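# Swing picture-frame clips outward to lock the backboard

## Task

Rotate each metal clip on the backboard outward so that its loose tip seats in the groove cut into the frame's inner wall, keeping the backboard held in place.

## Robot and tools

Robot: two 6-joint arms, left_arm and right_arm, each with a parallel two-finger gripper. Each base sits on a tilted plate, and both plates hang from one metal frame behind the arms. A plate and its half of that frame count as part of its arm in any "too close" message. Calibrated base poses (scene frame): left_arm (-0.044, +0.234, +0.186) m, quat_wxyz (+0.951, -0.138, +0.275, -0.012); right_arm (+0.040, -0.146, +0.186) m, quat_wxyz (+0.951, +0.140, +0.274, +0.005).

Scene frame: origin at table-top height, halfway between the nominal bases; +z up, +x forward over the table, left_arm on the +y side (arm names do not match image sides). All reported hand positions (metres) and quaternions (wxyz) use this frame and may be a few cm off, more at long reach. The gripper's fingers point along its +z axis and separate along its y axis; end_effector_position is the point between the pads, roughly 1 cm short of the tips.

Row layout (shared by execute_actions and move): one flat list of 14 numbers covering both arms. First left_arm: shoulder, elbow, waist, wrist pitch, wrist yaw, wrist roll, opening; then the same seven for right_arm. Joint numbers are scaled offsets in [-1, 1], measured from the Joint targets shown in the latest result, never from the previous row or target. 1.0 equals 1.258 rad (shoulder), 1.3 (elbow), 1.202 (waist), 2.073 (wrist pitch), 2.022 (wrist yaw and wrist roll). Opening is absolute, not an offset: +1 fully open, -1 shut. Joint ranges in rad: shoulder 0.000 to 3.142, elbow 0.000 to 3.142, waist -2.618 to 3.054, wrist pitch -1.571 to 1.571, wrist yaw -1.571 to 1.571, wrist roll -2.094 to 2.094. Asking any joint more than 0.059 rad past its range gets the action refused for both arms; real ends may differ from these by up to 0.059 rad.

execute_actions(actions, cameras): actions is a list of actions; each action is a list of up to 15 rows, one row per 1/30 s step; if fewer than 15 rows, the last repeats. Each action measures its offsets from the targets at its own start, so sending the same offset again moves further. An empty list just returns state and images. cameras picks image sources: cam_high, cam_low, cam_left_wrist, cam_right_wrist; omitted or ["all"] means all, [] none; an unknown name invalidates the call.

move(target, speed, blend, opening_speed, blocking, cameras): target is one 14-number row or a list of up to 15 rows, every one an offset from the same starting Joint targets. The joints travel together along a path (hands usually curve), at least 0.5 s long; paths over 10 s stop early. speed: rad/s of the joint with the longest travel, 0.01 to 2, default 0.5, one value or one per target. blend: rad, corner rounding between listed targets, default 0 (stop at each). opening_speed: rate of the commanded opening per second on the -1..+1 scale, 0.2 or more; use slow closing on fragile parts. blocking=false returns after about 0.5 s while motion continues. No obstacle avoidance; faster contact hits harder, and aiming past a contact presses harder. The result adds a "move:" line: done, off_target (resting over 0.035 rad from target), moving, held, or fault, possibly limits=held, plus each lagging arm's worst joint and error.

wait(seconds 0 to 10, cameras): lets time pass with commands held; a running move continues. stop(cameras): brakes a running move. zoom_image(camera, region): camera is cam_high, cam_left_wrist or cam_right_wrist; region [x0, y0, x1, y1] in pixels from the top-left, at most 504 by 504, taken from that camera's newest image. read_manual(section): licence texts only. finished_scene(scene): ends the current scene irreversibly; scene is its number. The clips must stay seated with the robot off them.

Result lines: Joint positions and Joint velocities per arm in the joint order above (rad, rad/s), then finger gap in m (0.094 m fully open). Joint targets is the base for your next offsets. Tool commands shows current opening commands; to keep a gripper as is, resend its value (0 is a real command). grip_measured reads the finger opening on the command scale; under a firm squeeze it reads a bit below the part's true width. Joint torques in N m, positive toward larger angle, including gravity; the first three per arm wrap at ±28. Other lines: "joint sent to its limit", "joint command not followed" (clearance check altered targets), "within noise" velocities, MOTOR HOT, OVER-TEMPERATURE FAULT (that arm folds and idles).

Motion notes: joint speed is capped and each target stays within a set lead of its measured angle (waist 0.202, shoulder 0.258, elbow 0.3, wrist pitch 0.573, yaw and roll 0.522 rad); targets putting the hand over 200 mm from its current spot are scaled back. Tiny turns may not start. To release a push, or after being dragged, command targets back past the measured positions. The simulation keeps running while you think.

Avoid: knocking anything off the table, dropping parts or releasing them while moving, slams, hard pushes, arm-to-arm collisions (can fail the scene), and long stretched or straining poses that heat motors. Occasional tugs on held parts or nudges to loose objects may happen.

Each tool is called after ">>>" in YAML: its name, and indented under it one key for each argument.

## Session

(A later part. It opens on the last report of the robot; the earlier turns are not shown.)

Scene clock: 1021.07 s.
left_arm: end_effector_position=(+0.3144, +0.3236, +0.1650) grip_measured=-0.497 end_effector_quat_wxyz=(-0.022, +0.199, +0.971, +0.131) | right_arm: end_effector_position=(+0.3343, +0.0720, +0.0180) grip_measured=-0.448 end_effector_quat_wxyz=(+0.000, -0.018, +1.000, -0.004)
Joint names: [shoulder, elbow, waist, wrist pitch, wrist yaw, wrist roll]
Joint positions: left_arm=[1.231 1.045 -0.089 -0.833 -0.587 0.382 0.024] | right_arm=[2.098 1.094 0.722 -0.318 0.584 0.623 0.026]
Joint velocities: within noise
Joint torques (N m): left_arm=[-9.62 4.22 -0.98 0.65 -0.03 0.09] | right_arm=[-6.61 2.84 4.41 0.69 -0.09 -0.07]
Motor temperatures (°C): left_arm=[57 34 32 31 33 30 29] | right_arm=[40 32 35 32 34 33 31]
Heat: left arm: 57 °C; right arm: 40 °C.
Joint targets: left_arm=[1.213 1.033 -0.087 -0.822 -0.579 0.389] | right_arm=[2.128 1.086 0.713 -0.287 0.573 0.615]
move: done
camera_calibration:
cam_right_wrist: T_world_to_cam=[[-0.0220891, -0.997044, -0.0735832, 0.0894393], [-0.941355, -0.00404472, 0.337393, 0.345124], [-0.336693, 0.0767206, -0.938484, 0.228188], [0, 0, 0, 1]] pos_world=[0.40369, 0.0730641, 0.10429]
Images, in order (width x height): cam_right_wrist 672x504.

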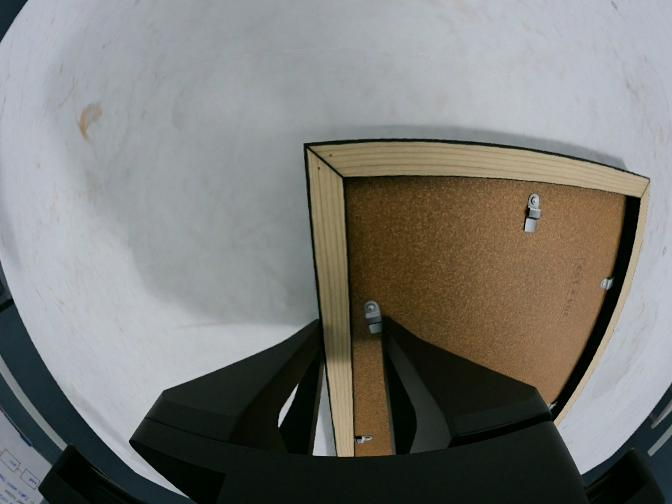

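>>> move:
  target: [0,0,0,0,0,0,-0.5,0,0,0,0,0,0,-0.6]
  opening_speed: 0.2
  cameras: ["cam_right_wrist"]

>>> zoom_image:
  camera: "cam_right_wrist"
  region: [250, 220, 450, 420]

>>> move:
  target: [0,0,0,0,0,0,-0.5,0,0,0,0,0,0,-0.75]
  opening_speed: 0.2
  cameras: ["cam_right_wrist"]

>>> zoom_image:
  camera: "cam_right_wrist"
  region: [250, 220, 450, 420]

Scene clock: 1034.00 s.
left_arm: end_effector_position=(+0.3144, +0.3236, +0.1650) grip_measured=-0.497 end_effector_quat_wxyz=(-0.022, +0.199, +0.971, +0.131) | right_arm: end_effector_position=(+0.3344, +0.0749, +0.0180) grip_measured=-0.597 end_effector_quat_wxyz=(-0.001, -0.015, +1.000, +0.003)
Joint names: [shoulder, elbow, waist, wrist pitch, wrist yaw, wrist roll]
Joint positions: left_arm=[1.231 1.045 -0.089 -0.833 -0.587 0.382 0.024] | right_arm=[2.098 1.094 0.722 -0.31 0.571 0.623 0.019]
Joint velocities: within noise
Joint torques (N m): left_arm=[-9.63 4.23 -0.96 0.66 -0.04 0.09] | right_arm=[-6.58 2.92 4.18 0.63 0.03 -0.13]
Motor temperatures (°C): left_arm=[57 34 32 31 33 30 29] | right_arm=[39 32 35 32 34 33 31]
Heat: left arm: 57 °C; right arm: 39 °C.
Joint targets: left_arm=[1.213 1.033 -0.087 -0.822 -0.579 0.389] | right_arm=[2.128 1.086 0.713 -0.287 0.573 0.615]
move: done
camera_calibration:
cam_right_wrist: T_world_to_cam=[[-0.0268323, -0.995808, -0.0874418, 0.0940258], [-0.940743, -0.00442711, 0.339092, 0.345056], [-0.338058, 0.0913589, -0.936681, 0.227336], [0, 0, 0, 1]] pos_world=[0.403985, 0.07439, 0.104158]
Images, in order (width x height): cam_right_wrist 672x504.

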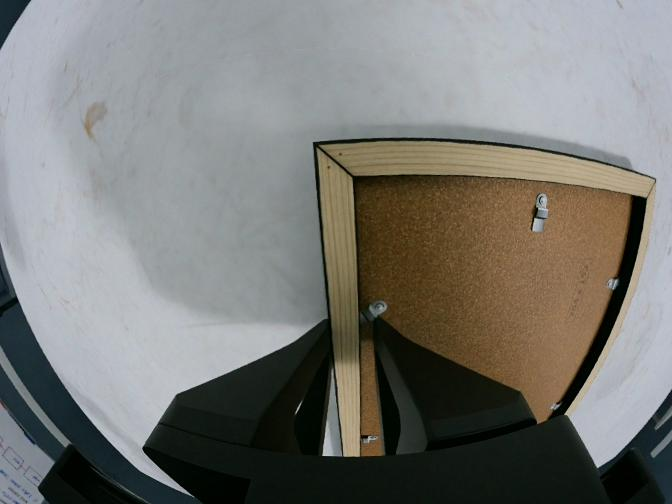

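Scaled by 2.520 from the camera's 672x504 image, which has a finer 960x720 frame.

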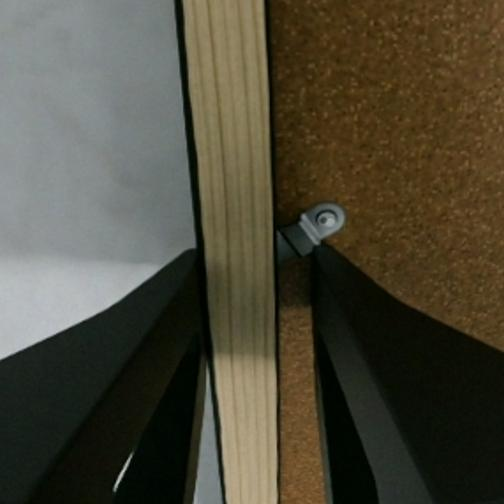

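Scene clock: 1034.97 s.
left_arm: end_effector_position=(+0.3144, +0.3236, +0.1650) grip_measured=-0.497 end_effector_quat_wxyz=(-0.022, +0.199, +0.971, +0.131) | right_arm: end_effector_position=(+0.3343, +0.0777, +0.0180) grip_measured=-0.741 end_effector_quat_wxyz=(-0.003, -0.013, +1.000, +0.010)
Joint names: [shoulder, elbow, waist, wrist pitch, wrist yaw, wrist roll]
Joint positions: left_arm=[1.231 1.045 -0.089 -0.833 -0.587 0.382 0.024] | right_arm=[2.098 1.094 0.722 -0.303 0.558 0.623 0.012]
Joint velocities: within noise
Joint torques (N m): left_arm=[-9.62 4.22 -0.96 0.65 -0.03 0.1] | right_arm=[-6.93 3.06 4.31 0.6 0.16 -0.12]
Motor temperatures (°C): left_arm=[57 34 32 31 33 30 29] | right_arm=[39 32 35 32 34 33 31]
Heat: left arm: 57 °C; right arm: 39 °C.
Joint targets: left_arm=[1.213 1.033 -0.087 -0.822 -0.579 0.389] | right_arm=[2.128 1.086 0.713 -0.287 0.573 0.615]
move: done
camera_calibration:
cam_right_wrist: T_world_to_cam=[[-0.0310023, -0.994373, -0.101293, 0.0983551], [-0.939723, -0.00552882, 0.341891, 0.344629], [-0.340527, 0.105787, -0.934265, 0.226729], [0, 0, 0, 1]] pos_world=[0.404113, 0.0757221, 0.103962]
Images, in order (width x height): cam_right_wrist 672x504.

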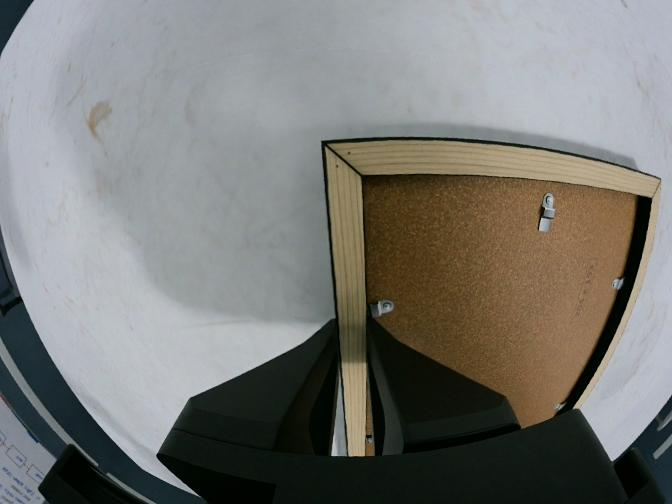

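Scaled by 2.520 from the camera's 672x504 image, which has a finer 960x720 frame.

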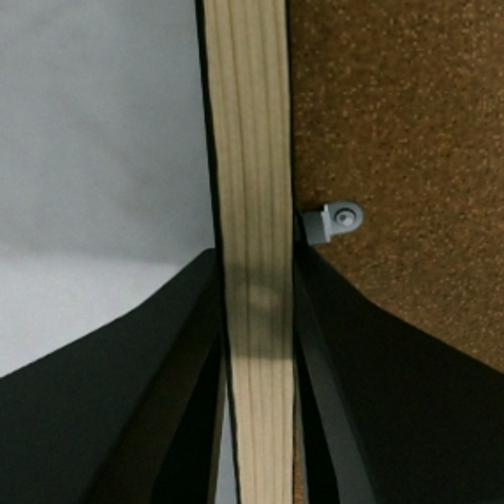

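>>> move:
  target:
    - [0,0,0,0,0,0,-0.5,0,0,0,0,0,0,-0.35]
    - [0,0,0,0,0,0,-0.5,-0.05,0.027,0.008,-0.035,-0.006,0.003,-0.35]
    - [0,0,0,0,0,0,-0.5,0,0.0046,-0.0015,-0.001,0,0,-0.35]
    - [0,0,0,0,0,0,-0.5,0,0.0046,-0.0015,-0.001,0,0,-0.75]
  opening_speed: 0.3
  speed: 0.18
  cameras: ["cam_right_wrist"]

>>> zoom_image:
  camera: "cam_right_wrist"
  region: [250, 220, 450, 420]

Scene clock: 1054.47 s.
left_arm: end_effector_position=(+0.3144, +0.3236, +0.1650) grip_measured=-0.497 end_effector_quat_wxyz=(-0.022, +0.199, +0.971, +0.131) | right_arm: end_effector_position=(+0.3368, +0.0777, +0.0181) grip_measured=-0.741 end_effector_quat_wxyz=(+0.000, -0.013, +1.000, +0.007)
Joint names: [shoulder, elbow, waist, wrist pitch, wrist yaw, wrist roll]
Joint positions: left_arm=[1.231 1.045 -0.089 -0.833 -0.587 0.382 0.024] | right_arm=[2.1 1.102 0.722 -0.306 0.567 0.623 0.012]
Joint velocities: within noise
Joint torques (N m): left_arm=[-9.65 4.23 -0.96 0.65 -0.02 0.09] | right_arm=[-7.06 2.81 4.19 0.61 0.04 -0.12]
Motor temperatures (°C): left_arm=[57 34 32 31 33 30 29] | right_arm=[39 32 35 32 34 33 32]
Heat: left arm: 57 °C; right arm: 39 °C.
Joint targets: left_arm=[1.213 1.033 -0.087 -0.822 -0.579 0.389] | right_arm=[2.128 1.092 0.711 -0.289 0.573 0.615]
move: done
camera_calibration:
cam_right_wrist: T_world_to_cam=[[-0.0311005, -0.994914, -0.0958108, 0.0983673], [-0.941878, -0.00290877, 0.335942, 0.3476], [-0.334512, 0.10069, -0.936997, 0.226125], [0, 0, 0, 1]] pos_world=[0.406098, 0.0761096, 0.104529]
Images, in order (width x height): cam_right_wrist 672x504.

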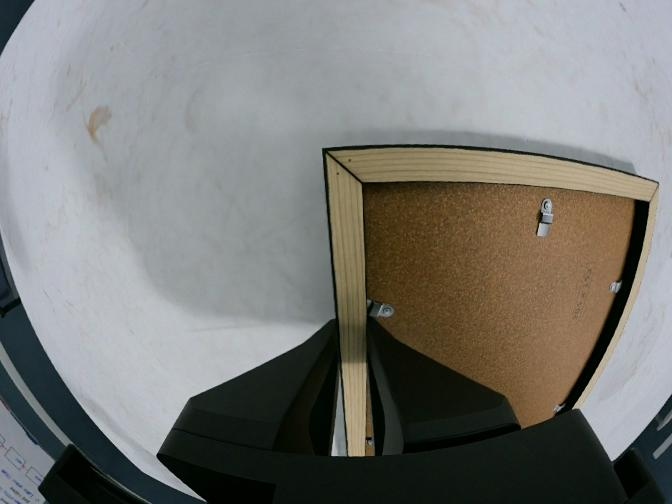

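Scaled by 2.520 from the camera's 672x504 image, which has a finer 960x720 frame.

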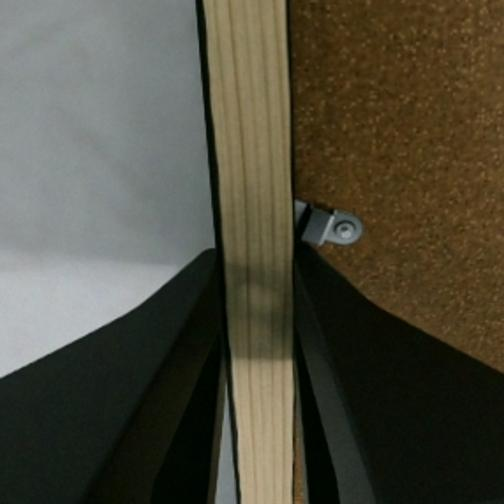

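>>> move:
  target:
    - [0,0,0,0,0,0,-0.5,0,0,0,0,0,0,-0.3]
    - [0,0,0,0,0,0,-0.5,-0.0676,0.0038,0.0374,-0.0555,0.006,0.022,-0.3]
    - [0,0,0,0,0,0,-0.5,-0.066,0.0869,0.02,-0.085,0.0074,0.0074,-0.3]
    - [0,0,0,0,0,0,-0.5,0.0151,0.0677,-0.0233,-0.027,-0.0045,-0.0188,-0.3]
  opening_speed: 0.4
  speed: 0.18
  blend: [0,0.01,0.01,0]
  cameras: ["cam_right_wrist"]

>>> zoom_image:
  camera: "cam_right_wrist"
  region: [250, 220, 450, 420]

Scene clock: 1093.83 s.
left_arm: end_effector_position=(+0.3144, +0.3236, +0.1650) grip_measured=-0.497 end_effector_quat_wxyz=(-0.022, +0.199, +0.971, +0.131) | right_arm: end_effector_position=(+0.3558, +0.0751, +0.0181) grip_measured=-0.302 end_effector_quat_wxyz=(-0.004, -0.021, +1.000, -0.003)
Joint names: [shoulder, elbow, waist, wrist pitch, wrist yaw, wrist roll]
Joint positions: left_arm=[1.231 1.045 -0.089 -0.833 -0.587 0.382 0.024] | right_arm=[2.117 1.187 0.695 -0.379 0.571 0.588 0.033]
Joint velocities: within noise
Joint torques (N m): left_arm=[-9.63 4.25 -0.96 0.66 -0.03 0.09] | right_arm=[-7.32 3.25 4.26 0.73 -0.09 -0.13]
Motor temperatures (°C): left_arm=[57 34 32 32 33 30 29] | right_arm=[41 32 35 32 34 33 32]
Heat: left arm: 57 °C; right arm: 41 °C.
Joint targets: left_arm=[1.213 1.033 -0.087 -0.822 -0.579 0.389] | right_arm=[2.146 1.180 0.683 -0.345 0.565 0.577]
move: done
camera_calibration:
cam_right_wrist: T_world_to_cam=[[-0.0159007, -0.996971, -0.0761252, 0.0907896], [-0.938961, -0.0112788, 0.343838, 0.364995], [-0.343656, 0.0769459, -0.935938, 0.23774], [0, 0, 0, 1]] pos_world=[0.42586, 0.0763382, 0.103922]
Images, in order (width x height): cam_right_wrist 672x504.

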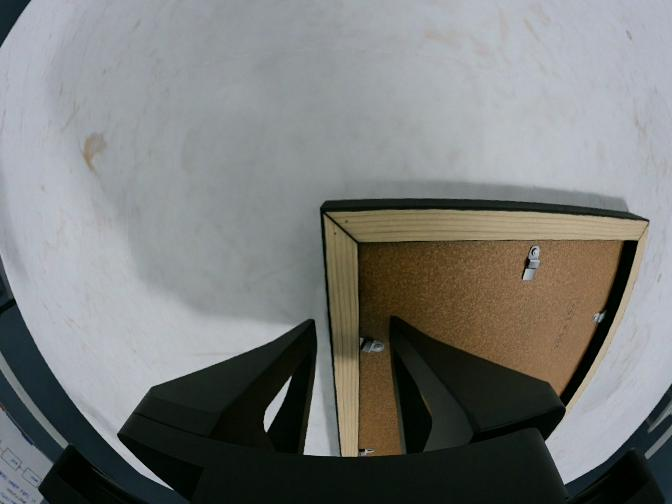

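Scaled by 2.520 from the camera's 672x504 image, which has a finer 960x720 frame.

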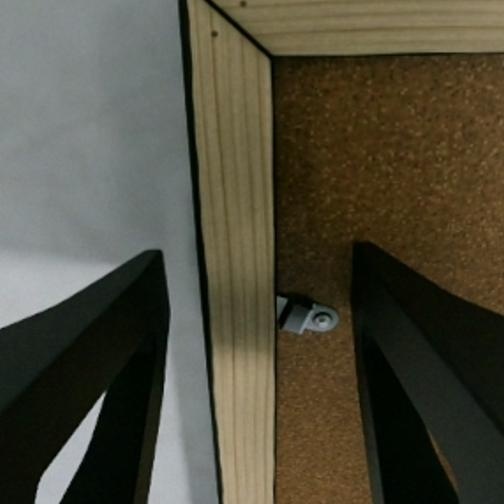

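>>> move:
  target:
    - [0,0,0,0,0,0,-0.5,-0.05,0.027,0.012,-0.035,0.004,0.003,-0.3]
    - [0,0,0,0,0,0,-0.5,0.0,0.0015,0.0,0.0,0,0,-0.3]
  opening_speed: 0.4
  speed: 0.18
  cameras: ["cam_right_wrist"]

>>> zoom_image:
  camera: "cam_right_wrist"
  region: [250, 220, 450, 420]

Scene clock: 1107.73 s.
left_arm: end_effector_position=(+0.3144, +0.3236, +0.1650) grip_measured=-0.497 end_effector_quat_wxyz=(-0.022, +0.199, +0.971, +0.131) | right_arm: end_effector_position=(+0.3605, +0.0774, +0.0183) grip_measured=-0.302 end_effector_quat_wxyz=(+0.001, -0.017, +1.000, +0.001)
Joint names: [shoulder, elbow, waist, wrist pitch, wrist yaw, wrist roll]
Joint positions: left_arm=[1.231 1.045 -0.089 -0.833 -0.587 0.382 0.024] | right_arm=[2.119 1.196 0.693 -0.37 0.569 0.586 0.033]
Joint velocities: within noise
Joint torques (N m): left_arm=[-9.65 4.23 -0.99 0.65 -0.03 0.09] | right_arm=[-7.51 2.84 4.45 0.68 -0.05 -0.07]
Motor temperatures (°C): left_arm=[57 34 32 32 33 30 29] | right_arm=[42 32 35 32 34 33 32]
Heat: left arm: 57 °C; right arm: 42 °C.
Joint targets: left_arm=[1.213 1.033 -0.087 -0.822 -0.579 0.389] | right_arm=[2.147 1.182 0.682 -0.345 0.564 0.577]
move: done
camera_calibration:
cam_right_wrist: T_world_to_cam=[[-0.0230178, -0.996166, -0.0843983, 0.0958618], [-0.942273, -0.00659105, 0.33478, 0.370293], [-0.334053, 0.0872322, -0.938509, 0.235167], [0, 0, 0, 1]] pos_world=[0.429682, 0.0774207, 0.10483]
Images, in order (width x height): cam_right_wrist 672x504.

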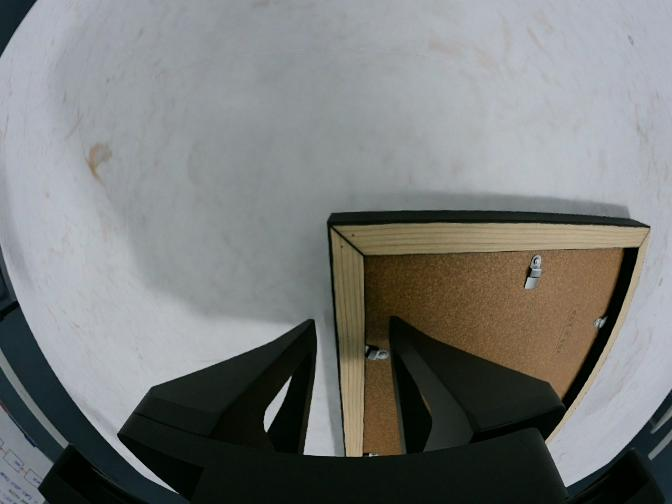

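Scaled by 2.520 from the camera's 672x504 image, which has a finer 960x720 frame.

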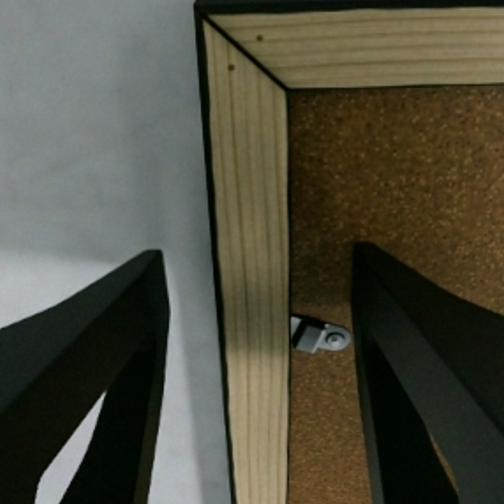

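>>> move:
  target:
    - [0,0,0,0,0,0,-0.5,-0.05,0.01,0.012,-0.035,0.004,0.003,-0.3]
    - [0,0,0,0,0,0,-0.5,-0.001,-0.007,0.0,0.0,0,0,-0.3]
  opening_speed: 0.4
  speed: 0.18
  cameras: ["cam_right_wrist"]

>>> zoom_image:
  camera: "cam_right_wrist"
  region: [250, 220, 450, 420]

Scene clock: 1118.93 s.
left_arm: end_effector_position=(+0.3144, +0.3236, +0.1650) grip_measured=-0.497 end_effector_quat_wxyz=(-0.022, +0.199, +0.971, +0.131) | right_arm: end_effector_position=(+0.3580, +0.0757, +0.0182) grip_measured=-0.302 end_effector_quat_wxyz=(-0.002, -0.019, +1.000, -0.001)
Joint names: [shoulder, elbow, waist, wrist pitch, wrist yaw, wrist roll]
Joint positions: left_arm=[1.231 1.045 -0.089 -0.833 -0.587 0.382 0.024] | right_arm=[2.116 1.188 0.693 -0.373 0.569 0.585 0.033]
Joint velocities: within noise
Joint torques (N m): left_arm=[-9.63 4.25 -0.95 0.64 -0.03 0.09] | right_arm=[-7.41 2.56 4.26 0.69 -0.05 -0.11]
Motor temperatures (°C): left_arm=[57 34 32 32 33 30 29] | right_arm=[42 32 35 32 34 33 32]
Heat: left arm: 57 °C; right arm: 42 °C.
Joint targets: left_arm=[1.213 1.033 -0.087 -0.822 -0.579 0.389] | right_arm=[2.145 1.173 0.682 -0.345 0.564 0.577]
move: done
camera_calibration:
cam_right_wrist: T_world_to_cam=[[-0.0191506, -0.99655, -0.0807526, 0.0926809], [-0.940567, -0.00943386, 0.339478, 0.367482], [-0.339069, 0.0824544, -0.937141, 0.236496], [0, 0, 0, 1]] pos_world=[0.427604, 0.0763278, 0.104362]
Images, in order (width x height): cam_right_wrist 672x504.

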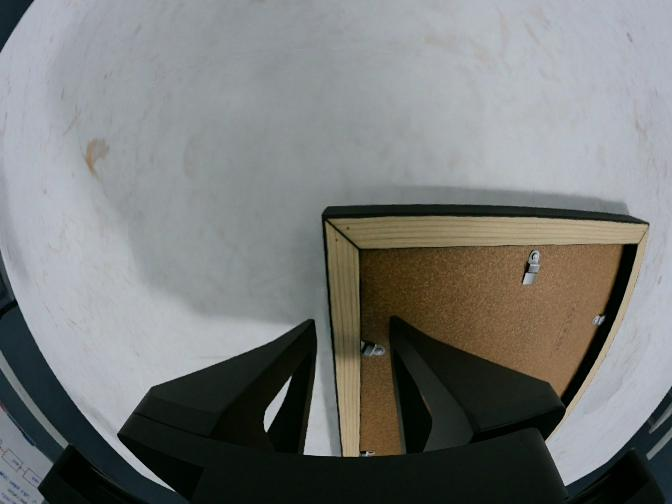

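Scaled by 2.520 from the camera's 672x504 image, which has a finer 960x720 frame.

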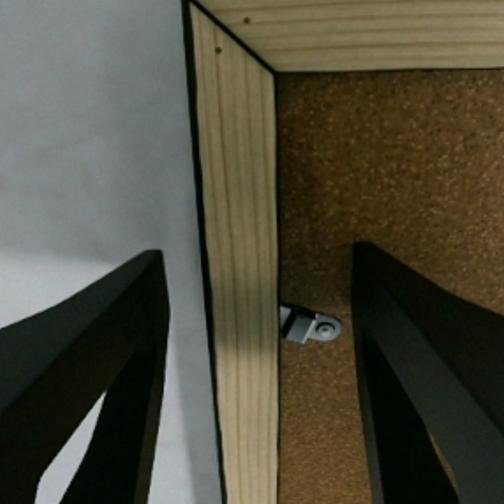

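>>> move:
  target:
    - [0,0,0,0,0,0,-0.5,0,0,0,0,0,0,-0.75]
    - [0,0,0,0,0,0,-0.5,0,0,0,0,0,0,-0.3]
    - [0,0,0,0,0,0,-0.5,-0.065,0.0,0.02,-0.045,0.004,0.003,-0.3]
  opening_speed: 0.3
  speed: 0.18
  cameras: ["cam_right_wrist"]

>>> zoom_image:
  camera: "cam_right_wrist"
  region: [250, 220, 450, 420]

Scene clock: 1132.10 s.
left_arm: end_effector_position=(+0.3144, +0.3236, +0.1650) grip_measured=-0.497 end_effector_quat_wxyz=(-0.022, +0.199, +0.971, +0.131) | right_arm: end_effector_position=(+0.3575, +0.0706, +0.0263) grip_measured=-0.302 end_effector_quat_wxyz=(-0.010, -0.024, +1.000, -0.002)
Joint names: [shoulder, elbow, waist, wrist pitch, wrist yaw, wrist roll]
Joint positions: left_arm=[1.231 1.045 -0.089 -0.833 -0.587 0.382 0.024] | right_arm=[2.088 1.188 0.693 -0.419 0.562 0.585 0.033]
Joint velocities: within noise
Joint torques (N m): left_arm=[-9.65 4.21 -0.95 0.65 -0.03 0.09] | right_arm=[-12.57 2.63 6.04 0.22 0.12 -0.04]
Motor temperatures (°C): left_arm=[57 34 32 32 33 30 29] | right_arm=[41 32 35 32 34 33 32]
Heat: left arm: 57 °C; right arm: 41 °C.
Joint targets: left_arm=[1.213 1.033 -0.087 -0.822 -0.579 0.389] | right_arm=[2.064 1.173 0.706 -0.439 0.573 0.583]
move: done
camera_calibration:
cam_right_wrist: T_world_to_cam=[[-0.0105137, -0.99693, -0.0775912, 0.0850914], [-0.93469, -0.017774, 0.35502, 0.362333], [-0.355309, 0.0762563, -0.931633, 0.250425], [0, 0, 0, 1]] pos_world=[0.428542, 0.0721738, 0.111271]
Images, in order (width x height): cam_right_wrist 672x504.

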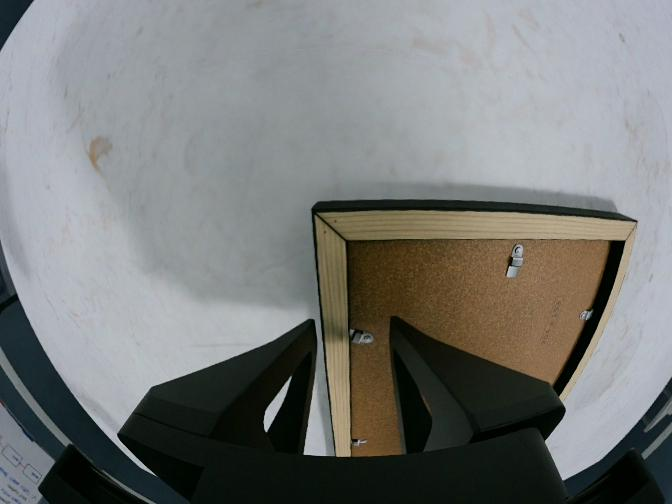

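Scaled by 2.520 from the camera's 672x504 image, which has a finer 960x720 frame.

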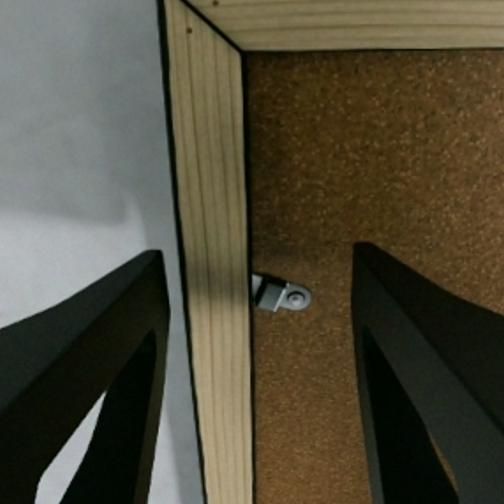

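>>> move:
  target: [0,0,0,0,0,0,-0.5,0.0644,-0.0035,-0.02,0.0453,-0.0045,-0.003,-0.3]
  speed: 0.18
  cameras: ["cam_right_wrist"]

>>> zoom_image:
  camera: "cam_right_wrist"
  region: [250, 220, 450, 420]

Scene clock: 1147.20 s.
left_arm: end_effector_position=(+0.3144, +0.3236, +0.1650) grip_measured=-0.497 end_effector_quat_wxyz=(-0.022, +0.199, +0.971, +0.131) | right_arm: end_effector_position=(+0.3560, +0.0768, +0.0182) grip_measured=-0.302 end_effector_quat_wxyz=(-0.004, -0.020, +1.000, +0.003)
Joint names: [shoulder, elbow, waist, wrist pitch, wrist yaw, wrist roll]
Joint positions: left_arm=[1.231 1.045 -0.089 -0.833 -0.587 0.382 0.024] | right_arm=[2.115 1.185 0.694 -0.371 0.56 0.585 0.033]
Joint velocities: within noise
Joint torques (N m): left_arm=[-9.68 4.25 -0.98 0.65 -0.03 0.09] | right_arm=[-7.41 2.54 4.23 0.69 0.06 -0.09]
Motor temperatures (°C): left_arm=[57 34 32 32 33 30 29] | right_arm=[43 32 36 31 34 33 32]
Heat: left arm: 57 °C; right arm: 43 °C.
Joint targets: left_arm=[1.213 1.033 -0.087 -0.822 -0.579 0.389] | right_arm=[2.145 1.168 0.683 -0.344 0.563 0.577]
move: done
camera_calibration:
cam_right_wrist: T_world_to_cam=[[-0.0176909, -0.995973, -0.0878859, 0.0932769], [-0.938514, -0.01377, 0.344966, 0.365169], [-0.344788, 0.0885849, -0.934491, 0.237293], [0, 0, 0, 1]] pos_world=[0.426182, 0.0769091, 0.103975]
Images, in order (width x height): cam_right_wrist 672x504.

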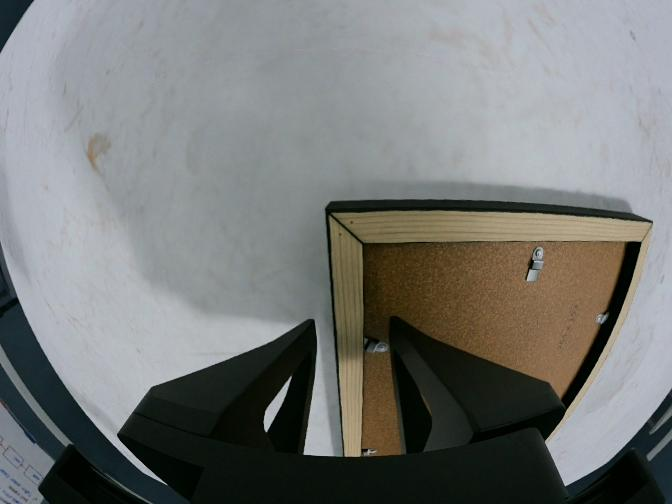

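Scaled by 2.520 from the camera's 672x504 image, which has a finer 960x720 frame.

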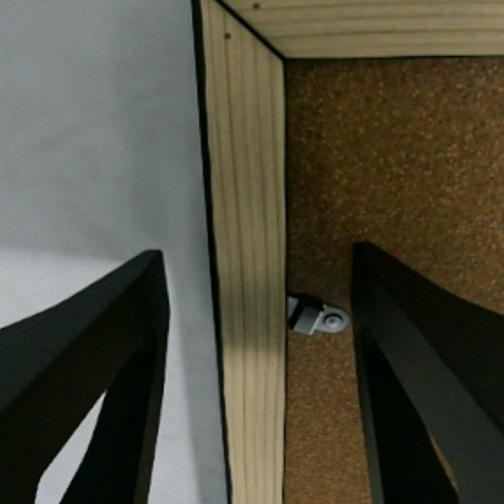

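>>> move:
  target: [0,0,0,0,0,0,-0.5,0,0,0,0,0,0,-0.75]
  opening_speed: 0.3
  cameras: ["cam_right_wrist"]

>>> zoom_image:
  camera: "cam_right_wrist"
  region: [250, 220, 450, 420]

Scene clock: 1200.90 s.
left_arm: end_effector_position=(+0.3144, +0.3236, +0.1650) grip_measured=-0.497 end_effector_quat_wxyz=(-0.022, +0.199, +0.971, +0.131) | right_arm: end_effector_position=(+0.3582, +0.0781, +0.0182) grip_measured=-0.741 end_effector_quat_wxyz=(+0.000, -0.017, +1.000, +0.005)
Joint names: [shoulder, elbow, waist, wrist pitch, wrist yaw, wrist roll]
Joint positions: left_arm=[1.231 1.045 -0.089 -0.833 -0.587 0.382 0.024] | right_arm=[2.115 1.185 0.694 -0.36 0.561 0.585 0.012]
Joint velocities: within noise
Joint torques (N m): left_arm=[-9.63 4.23 -0.99 0.65 -0.03 0.09] | right_arm=[-7.35 2.55 4.23 0.54 -0.01 -0.12]
Motor temperatures (°C): left_arm=[57 34 32 32 33 30 29] | right_arm=[39 32 35 32 34 33 31]
Heat: left arm: 57 °C; right arm: 39 °C.
Joint targets: left_arm=[1.213 1.033 -0.087 -0.822 -0.579 0.389] | right_arm=[2.145 1.168 0.683 -0.345 0.563 0.577]
move: done
camera_calibration:
cam_right_wrist: T_world_to_cam=[[-0.0230758, -0.995424, -0.0927269, 0.0965955], [-0.941482, -0.00956059, 0.336928, 0.368112], [-0.336273, 0.0950756, -0.936953, 0.234414], [0, 0, 0, 1]] pos_world=[0.427627, 0.0773858, 0.104565]
Images, in order (width x height): cam_right_wrist 672x504.

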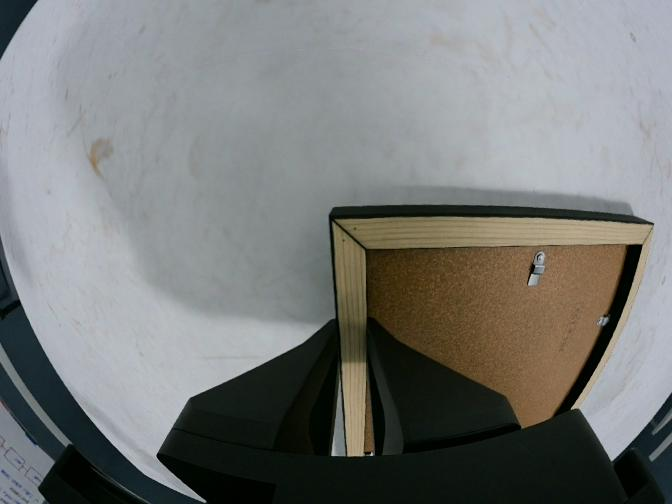

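Scaled by 2.520 from the camera's 672x504 image, which has a finer 960x720 frame.

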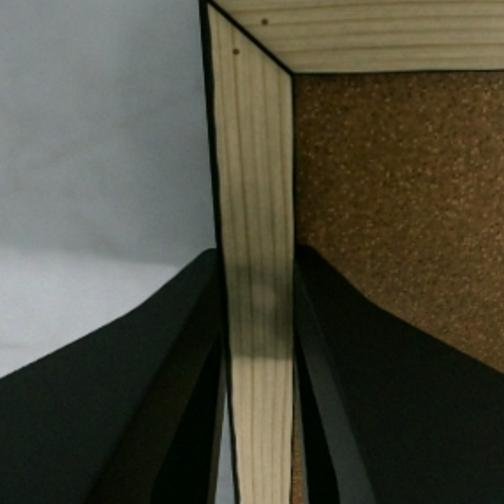

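>>> move:
  target:
    - [0,0,0,0,0,0,-0.5,0,0,0,0,0,0,-0.3]
    - [0,0,0,0,0,0,-0.5,-0.065,0,0.02,-0.045,0,0,-0.3]
    - [0,0,0,0,0,0,-0.5,-0.13,0,0.02,-0.09,0,0,-0.3]
  opening_speed: 0.6
  cameras: ["cam_right_wrist"]

>>> zoom_image:
  camera: "cam_right_wrist"
  region: [250, 220, 450, 420]

Scene clock: 1210.03 s.
left_arm: end_effector_position=(+0.3144, +0.3236, +0.1650) grip_measured=-0.497 end_effector_quat_wxyz=(-0.022, +0.199, +0.971, +0.131) | right_arm: end_effector_position=(+0.3629, +0.0565, +0.0514) grip_measured=-0.302 end_effector_quat_wxyz=(-0.015, -0.027, +1.000, -0.001)
Joint names: [shoulder, elbow, waist, wrist pitch, wrist yaw, wrist roll]
Joint positions: left_arm=[1.231 1.045 -0.089 -0.833 -0.587 0.382 0.024] | right_arm=[1.995 1.179 0.694 -0.512 0.555 0.585 0.033]
Joint velocities: within noise
Joint torques (N m): left_arm=[-9.62 4.25 -0.96 0.65 -0.04 0.09] | right_arm=[-11.17 3.41 5.79 0.25 0.06 -0.1]
Motor temperatures (°C): left_arm=[57 34 32 32 33 30 29] | right_arm=[40 32 35 32 34 33 32]
Heat: left arm: 57 °C; right arm: 40 °C.
Joint targets: left_arm=[1.213 1.033 -0.087 -0.822 -0.579 0.389] | right_arm=[1.981 1.168 0.707 -0.531 0.563 0.577]
move: done
camera_calibration:
cam_right_wrist: T_world_to_cam=[[-0.00513809, -0.99692, -0.0782631, 0.0711396], [-0.930804, -0.0238366, 0.364741, 0.356637], [-0.365483, 0.0747216, -0.927814, 0.280432], [0, 0, 0, 1]] pos_world=[0.434818, 0.0584671, 0.135676]
Images, in order (width x height): cam_right_wrist 672x504.

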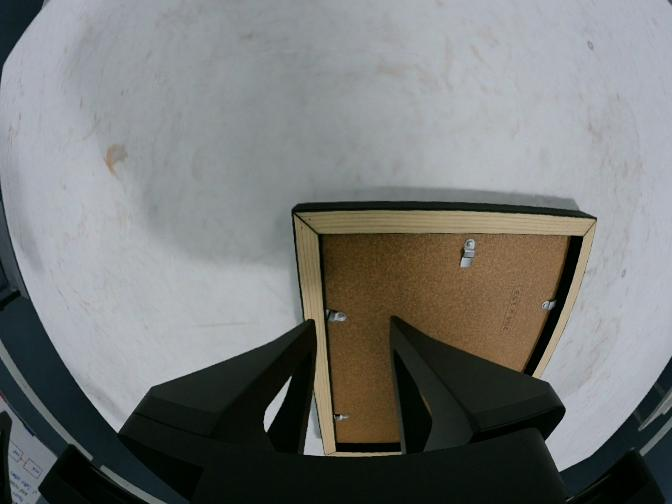

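Scaled by 2.520 from the camera's 672x504 image, which has a finer 960x720 frame.

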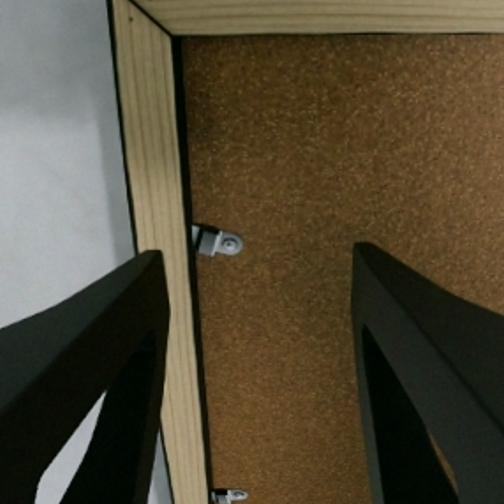

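>>> zoom_image:
  camera: "cam_right_wrist"
  region: [420, 200, 520, 300]

>>> zoom_image:
  camera: "cam_right_wrist"
  region: [280, 280, 400, 400]

Scaled by 5.040 from the camera's 672x504 image, which has a finer 960x720 frame.

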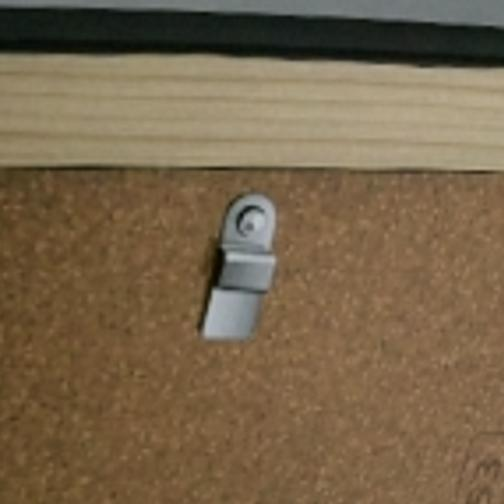

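Scaled by 4.200 from the camera's 672x504 image, which has a finer 960x720 frame.

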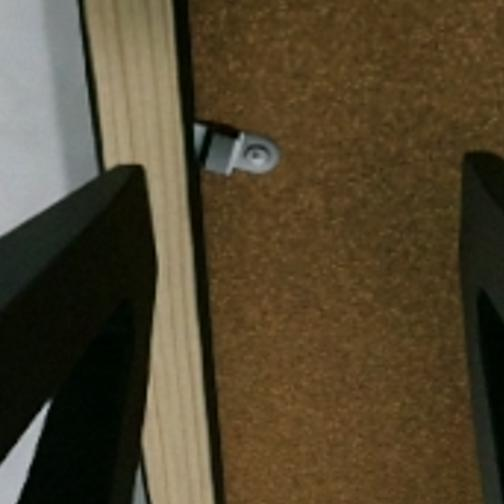

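>>> move:
  target:
    - [0,0,0,0,0,0,-0.5,-0.0644,0,0,-0.024,0,0,-0.3]
    - [0,0,0,0,0,0,-0.5,-0.1606,-0.0823,-0.074,-0.002,-0.007,-0.0346,-0.95]
  opening_speed: 1.0
  blend: 0.05
  cameras: ["cam_right_wrist"]

>>> zoom_image:
  camera: "cam_right_wrist"
  region: [250, 220, 450, 420]

Scene clock: 1302.07 s.
left_arm: end_effector_position=(+0.3144, +0.3236, +0.1650) grip_measured=-0.497 end_effector_quat_wxyz=(-0.022, +0.199, +0.971, +0.131) | right_arm: end_effector_position=(+0.3757, +0.0058, +0.0770) grip_measured=-0.948 end_effector_quat_wxyz=(-0.003, -0.014, +1.000, -0.004)
Joint names: [shoulder, elbow, waist, wrist pitch, wrist yaw, wrist roll]
Joint positions: left_arm=[1.231 1.045 -0.089 -0.833 -0.587 0.382 0.024] | right_arm=[1.798 1.075 0.619 -0.54 0.553 0.515 0.002]
Joint velocities: within noise
Joint torques (N m): left_arm=[-9.65 4.26 -0.95 0.66 -0.03 0.09] | right_arm=[-10.92 3.45 3.97 0.48 -0.06 -0.1]
Motor temperatures (°C): left_arm=[57 35 32 32 33 30 29] | right_arm=[45 32 37 31 34 33 31]
Heat: left arm: 57 °C; right arm: 45 °C.
Joint targets: left_arm=[1.213 1.033 -0.087 -0.822 -0.579 0.389] | right_arm=[1.779 1.061 0.618 -0.535 0.549 0.507]
move: done; blend cut to 0.0405 rad at target 1
camera_calibration:
cam_right_wrist: T_world_to_cam=[[-0.0289624, -0.99692, -0.0728781, 0.0311752], [-0.939799, 0.00232208, 0.34172, 0.362994], [-0.340498, 0.0783877, -0.936972, 0.303892], [0, 0, 0, 1]] pos_world=[0.445519, 0.00641487, 0.162968]
Images, in order (width x height): cam_right_wrist 672x504.

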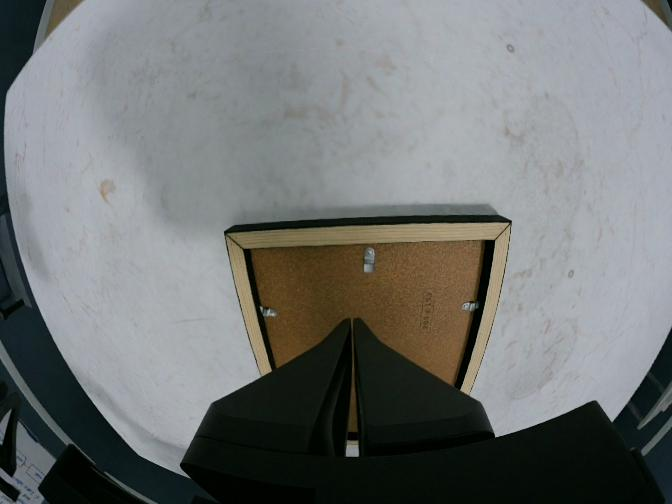

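Scaled by 2.520 from the camera's 672x504 image, which has a finer 960x720 frame.

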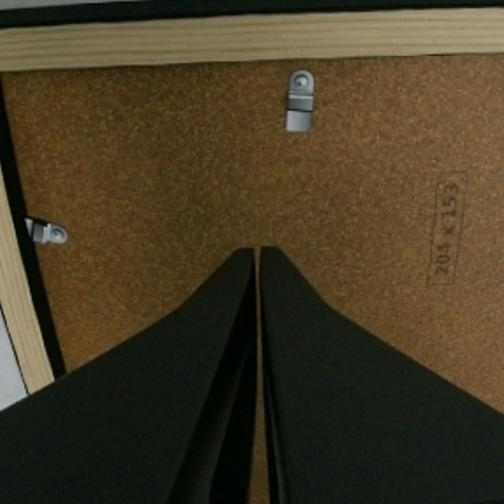

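>>> move:
  target: [0,0,0,0,0,0,-0.5,0.1176,-0.0269,-0.0715,0.1013,-0.0158,-0.0455,-0.97]
  speed: 0.3
  cameras: ["cam_right_wrist"]

>>> zoom_image:
  camera: "cam_right_wrist"
  region: [250, 220, 450, 420]

Scene clock: 1323.23 s.
left_arm: end_effector_position=(+0.3144, +0.3236, +0.1650) grip_measured=-0.497 end_effector_quat_wxyz=(-0.022, +0.199, +0.971, +0.131) | right_arm: end_effector_position=(+0.3752, +0.0039, +0.0289) grip_measured=-0.968 end_effector_quat_wxyz=(-0.002, -0.015, +1.000, -0.002)
Joint names: [shoulder, elbow, waist, wrist pitch, wrist yaw, wrist roll]
Joint positions: left_arm=[1.231 1.045 -0.089 -0.833 -0.587 0.382 0.024] | right_arm=[1.908 1.037 0.538 -0.342 0.523 0.424 0.001]
Joint velocities: within noise
Joint torques (N m): left_arm=[-9.65 4.25 -0.95 0.66 -0.03 0.09] | right_arm=[-7.58 2.93 3.63 0.6 -0.07 -0.14]
Motor temperatures (°C): left_arm=[57 35 32 32 33 30 29] | right_arm=[47 32 36 31 34 33 31]
Heat: left arm: 57 °C; right arm: 47 °C.
Joint targets: left_arm=[1.213 1.033 -0.087 -0.822 -0.579 0.389] | right_arm=[1.927 1.026 0.532 -0.325 0.517 0.415]
move: done
camera_calibration:
cam_right_wrist: T_world_to_cam=[[-0.0283126, -0.996499, -0.0786698, 0.0257105], [-0.94032, -0.000148142, 0.34029, 0.379212], [-0.33911, 0.0836093, -0.937024, 0.258281], [0, 0, 0, 1]] pos_world=[0.444894, 0.00408199, 0.114996]
Images, in order (width x height): cam_right_wrist 672x504.

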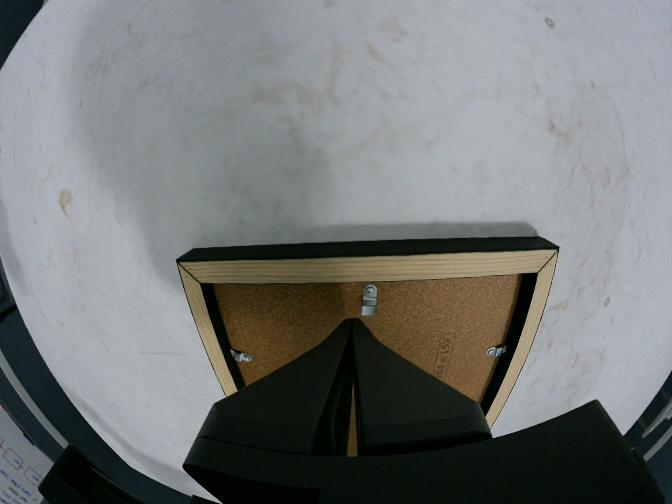

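Scaled by 2.520 from the camera's 672x504 image, which has a finer 960x720 frame.

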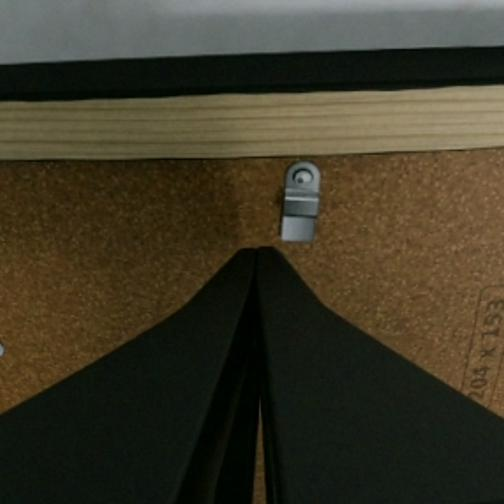

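>>> move:
  target: [0,0,0,0,0,0,-0.5,0.0374,-0.0054,-0.001,0.0239,0,-0.0025,-0.98]
  speed: 0.2
  cameras: ["cam_right_wrist"]

>>> zoom_image:
  camera: "cam_right_wrist"
  region: [250, 220, 450, 420]

Scene clock: 1349.67 s.
left_arm: end_effector_position=(+0.3144, +0.3236, +0.1650) grip_measured=-0.497 end_effector_quat_wxyz=(-0.022, +0.199, +0.971, +0.131) | right_arm: end_effector_position=(+0.3712, +0.0094, +0.0177) grip_measured=-0.975 end_effector_quat_wxyz=(-0.003, -0.018, +1.000, -0.001)
Joint names: [shoulder, elbow, waist, wrist pitch, wrist yaw, wrist roll]
Joint positions: left_arm=[1.231 1.045 -0.089 -0.833 -0.587 0.382 0.024] | right_arm=[1.949 1.035 0.538 -0.3 0.521 0.418 0.001]
Joint velocities: within noise
Joint torques (N m): left_arm=[-9.62 4.25 -0.91 0.65 -0.03 0.09] | right_arm=[-6.95 2.44 3.38 0.64 -0.05 -0.12]
Motor temperatures (°C): left_arm=[57 35 32 32 33 30 29] | right_arm=[43 32 35 31 34 33 31]
Heat: left arm: 57 °C; right arm: 43 °C.
Joint targets: left_arm=[1.213 1.033 -0.087 -0.822 -0.579 0.389] | right_arm=[1.974 1.019 0.531 -0.276 0.517 0.410]
move: done
camera_calibration:
cam_right_wrist: T_world_to_cam=[[-0.0227057, -0.996584, -0.0794038, 0.028064], [-0.939925, -0.00578129, 0.341333, 0.379146], [-0.340626, 0.0823838, -0.936582, 0.246547], [0, 0, 0, 1]] pos_world=[0.440986, 0.00984861, 0.103725]
Images, in order (width x height): cam_right_wrist 672x504.

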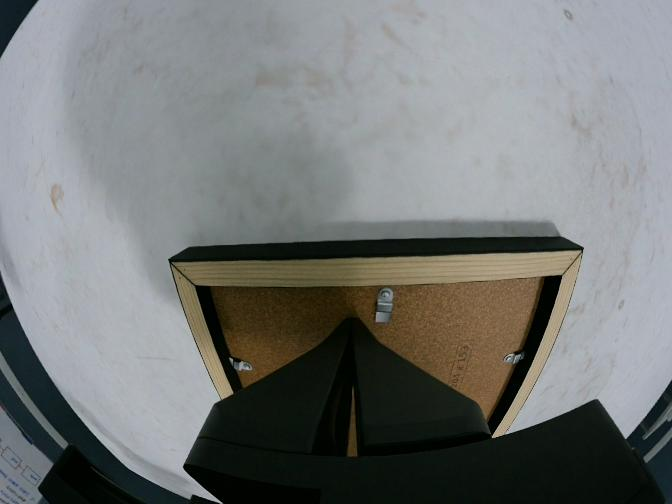

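Scaled by 2.520 from the camera's 672x504 image, which has a finer 960x720 frame.

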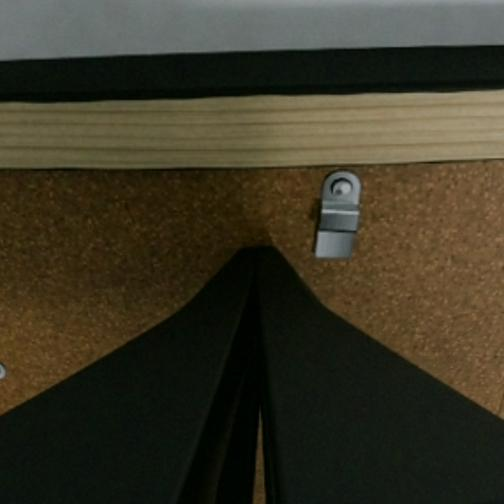

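>>> move:
  target: [0,0,0,0,0,0,-0.5,-0.037,-0.0131,-0.02,0.003,-0.0045,-0.0104,-0.98]
  speed: 0.1
  cameras: ["cam_right_wrist"]

>>> zoom_image:
  camera: "cam_right_wrist"
  region: [250, 220, 450, 420]

Scene clock: 1385.77 s.
left_arm: end_effector_position=(+0.3144, +0.3236, +0.1650) grip_measured=-0.497 end_effector_quat_wxyz=(-0.022, +0.199, +0.971, +0.131) | right_arm: end_effector_position=(+0.3711, +0.0084, +0.0175) grip_measured=-0.975 end_effector_quat_wxyz=(-0.003, -0.019, +1.000, +0.009)
Joint names: [shoulder, elbow, waist, wrist pitch, wrist yaw, wrist roll]
Joint positions: left_arm=[1.231 1.045 -0.089 -0.833 -0.587 0.382 0.024] | right_arm=[1.937 1.02 0.527 -0.283 0.498 0.398 0.001]
Joint velocities: within noise
Joint torques (N m): left_arm=[-9.63 4.25 -0.95 0.64 -0.02 0.09] | right_arm=[-10.32 2.21 2.51 0.53 0.09 -0.13]
Motor temperatures (°C): left_arm=[57 35 32 32 33 30 29] | right_arm=[44 32 35 31 34 33 31]
Heat: left arm: 57 °C; right arm: 44 °C.
Joint targets: left_arm=[1.213 1.033 -0.087 -0.822 -0.579 0.389] | right_arm=[1.928 1.002 0.506 -0.270 0.508 0.389]
move: done
camera_calibration:
cam_right_wrist: T_world_to_cam=[[-0.0191562, -0.99482, -0.0998301, 0.0260637], [-0.939363, -0.0162854, 0.342539, 0.378987], [-0.34239, 0.100338, -0.934185, 0.246806], [0, 0, 0, 1]] pos_world=[0.441009, 0.00733653, 0.103346]
Images, in order (width x height): cam_right_wrist 672x504.

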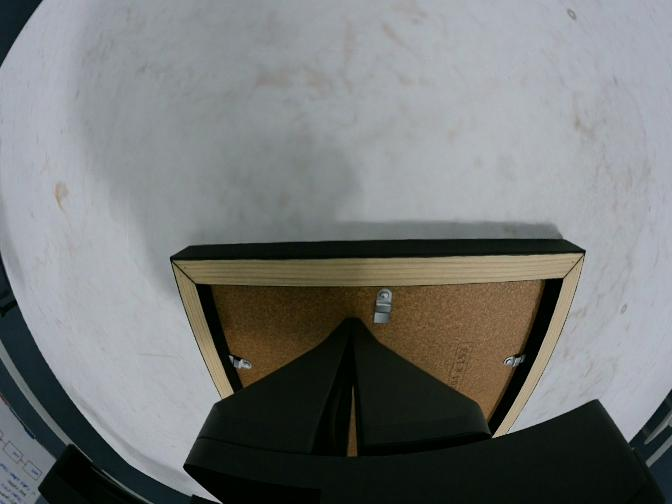

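Scaled by 2.520 from the camera's 672x504 image, which has a finer 960x720 frame.

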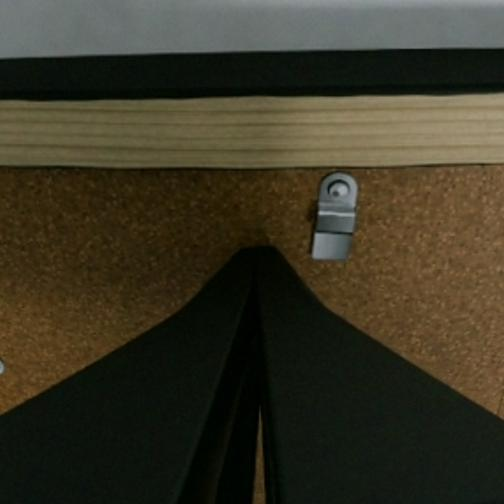

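>>> move:
  target:
    - [0,0,0,0,0,0,-0.5,-0.011,0,0,0,0,0,-0.98]
    - [0,0,0,0,0,0,-0.5,-0.031,-0.0131,-0.015,0.0024,-0.0035,-0.0109,-0.98]
  speed: 0.1
  cameras: ["cam_right_wrist"]

>>> zoom_image:
  camera: "cam_right_wrist"
  region: [250, 220, 450, 420]

Scene clock: 1398.37 s.
left_arm: end_effector_position=(+0.3144, +0.3236, +0.1650) grip_measured=-0.497 end_effector_quat_wxyz=(-0.022, +0.199, +0.971, +0.131) | right_arm: end_effector_position=(+0.3716, -0.0008, +0.0177) grip_measured=-0.975 end_effector_quat_wxyz=(-0.004, -0.018, +1.000, +0.011)
Joint names: [shoulder, elbow, waist, wrist pitch, wrist yaw, wrist roll]
Joint positions: left_arm=[1.231 1.045 -0.089 -0.833 -0.587 0.382 0.024] | right_arm=[1.912 0.999 0.503 -0.275 0.486 0.375 0.001]
Joint velocities: within noise
Joint torques (N m): left_arm=[-9.63 4.23 -0.96 0.66 -0.03 0.1] | right_arm=[-11.79 2.55 2.91 0.55 0.13 -0.12]
Motor temperatures (°C): left_arm=[57 35 32 32 33 30 29] | right_arm=[45 31 35 31 34 33 31]
Heat: left arm: 57 °C; right arm: 45 °C.
Joint targets: left_arm=[1.213 1.033 -0.087 -0.822 -0.579 0.389] | right_arm=[1.888 0.985 0.488 -0.264 0.501 0.367]
move: done
camera_calibration:
cam_right_wrist: T_world_to_cam=[[-0.0212114, -0.994473, -0.102826, 0.0177959], [-0.938791, -0.0155593, 0.344137, 0.37903], [-0.343835, 0.103832, -0.933272, 0.248664], [0, 0, 0, 1]] pos_world=[0.441706, -0.00222434, 0.103463]
Images, in order (width x height): cam_right_wrist 672x504.

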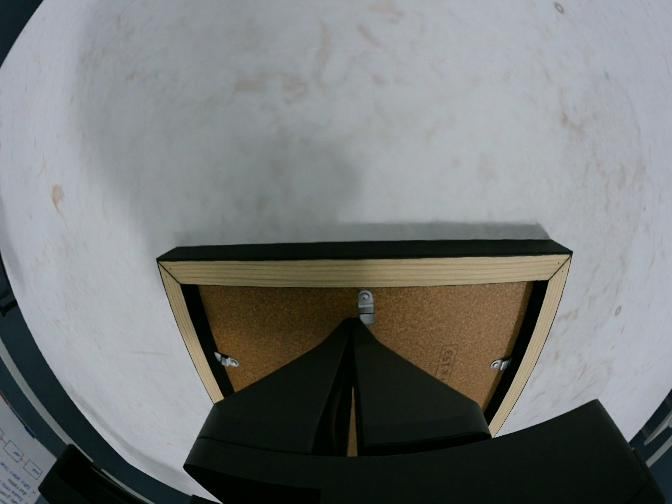

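Scaled by 2.520 from the camera's 672x504 image, which has a finer 960x720 frame.

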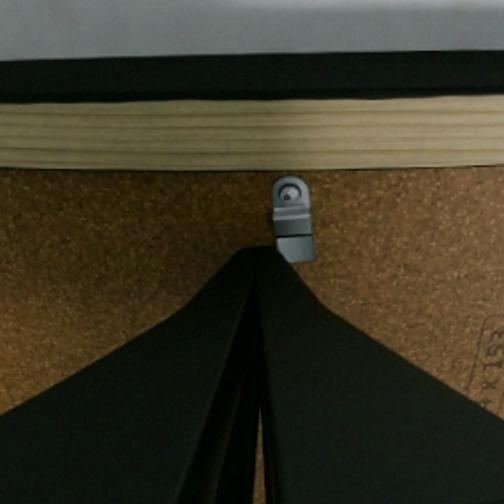

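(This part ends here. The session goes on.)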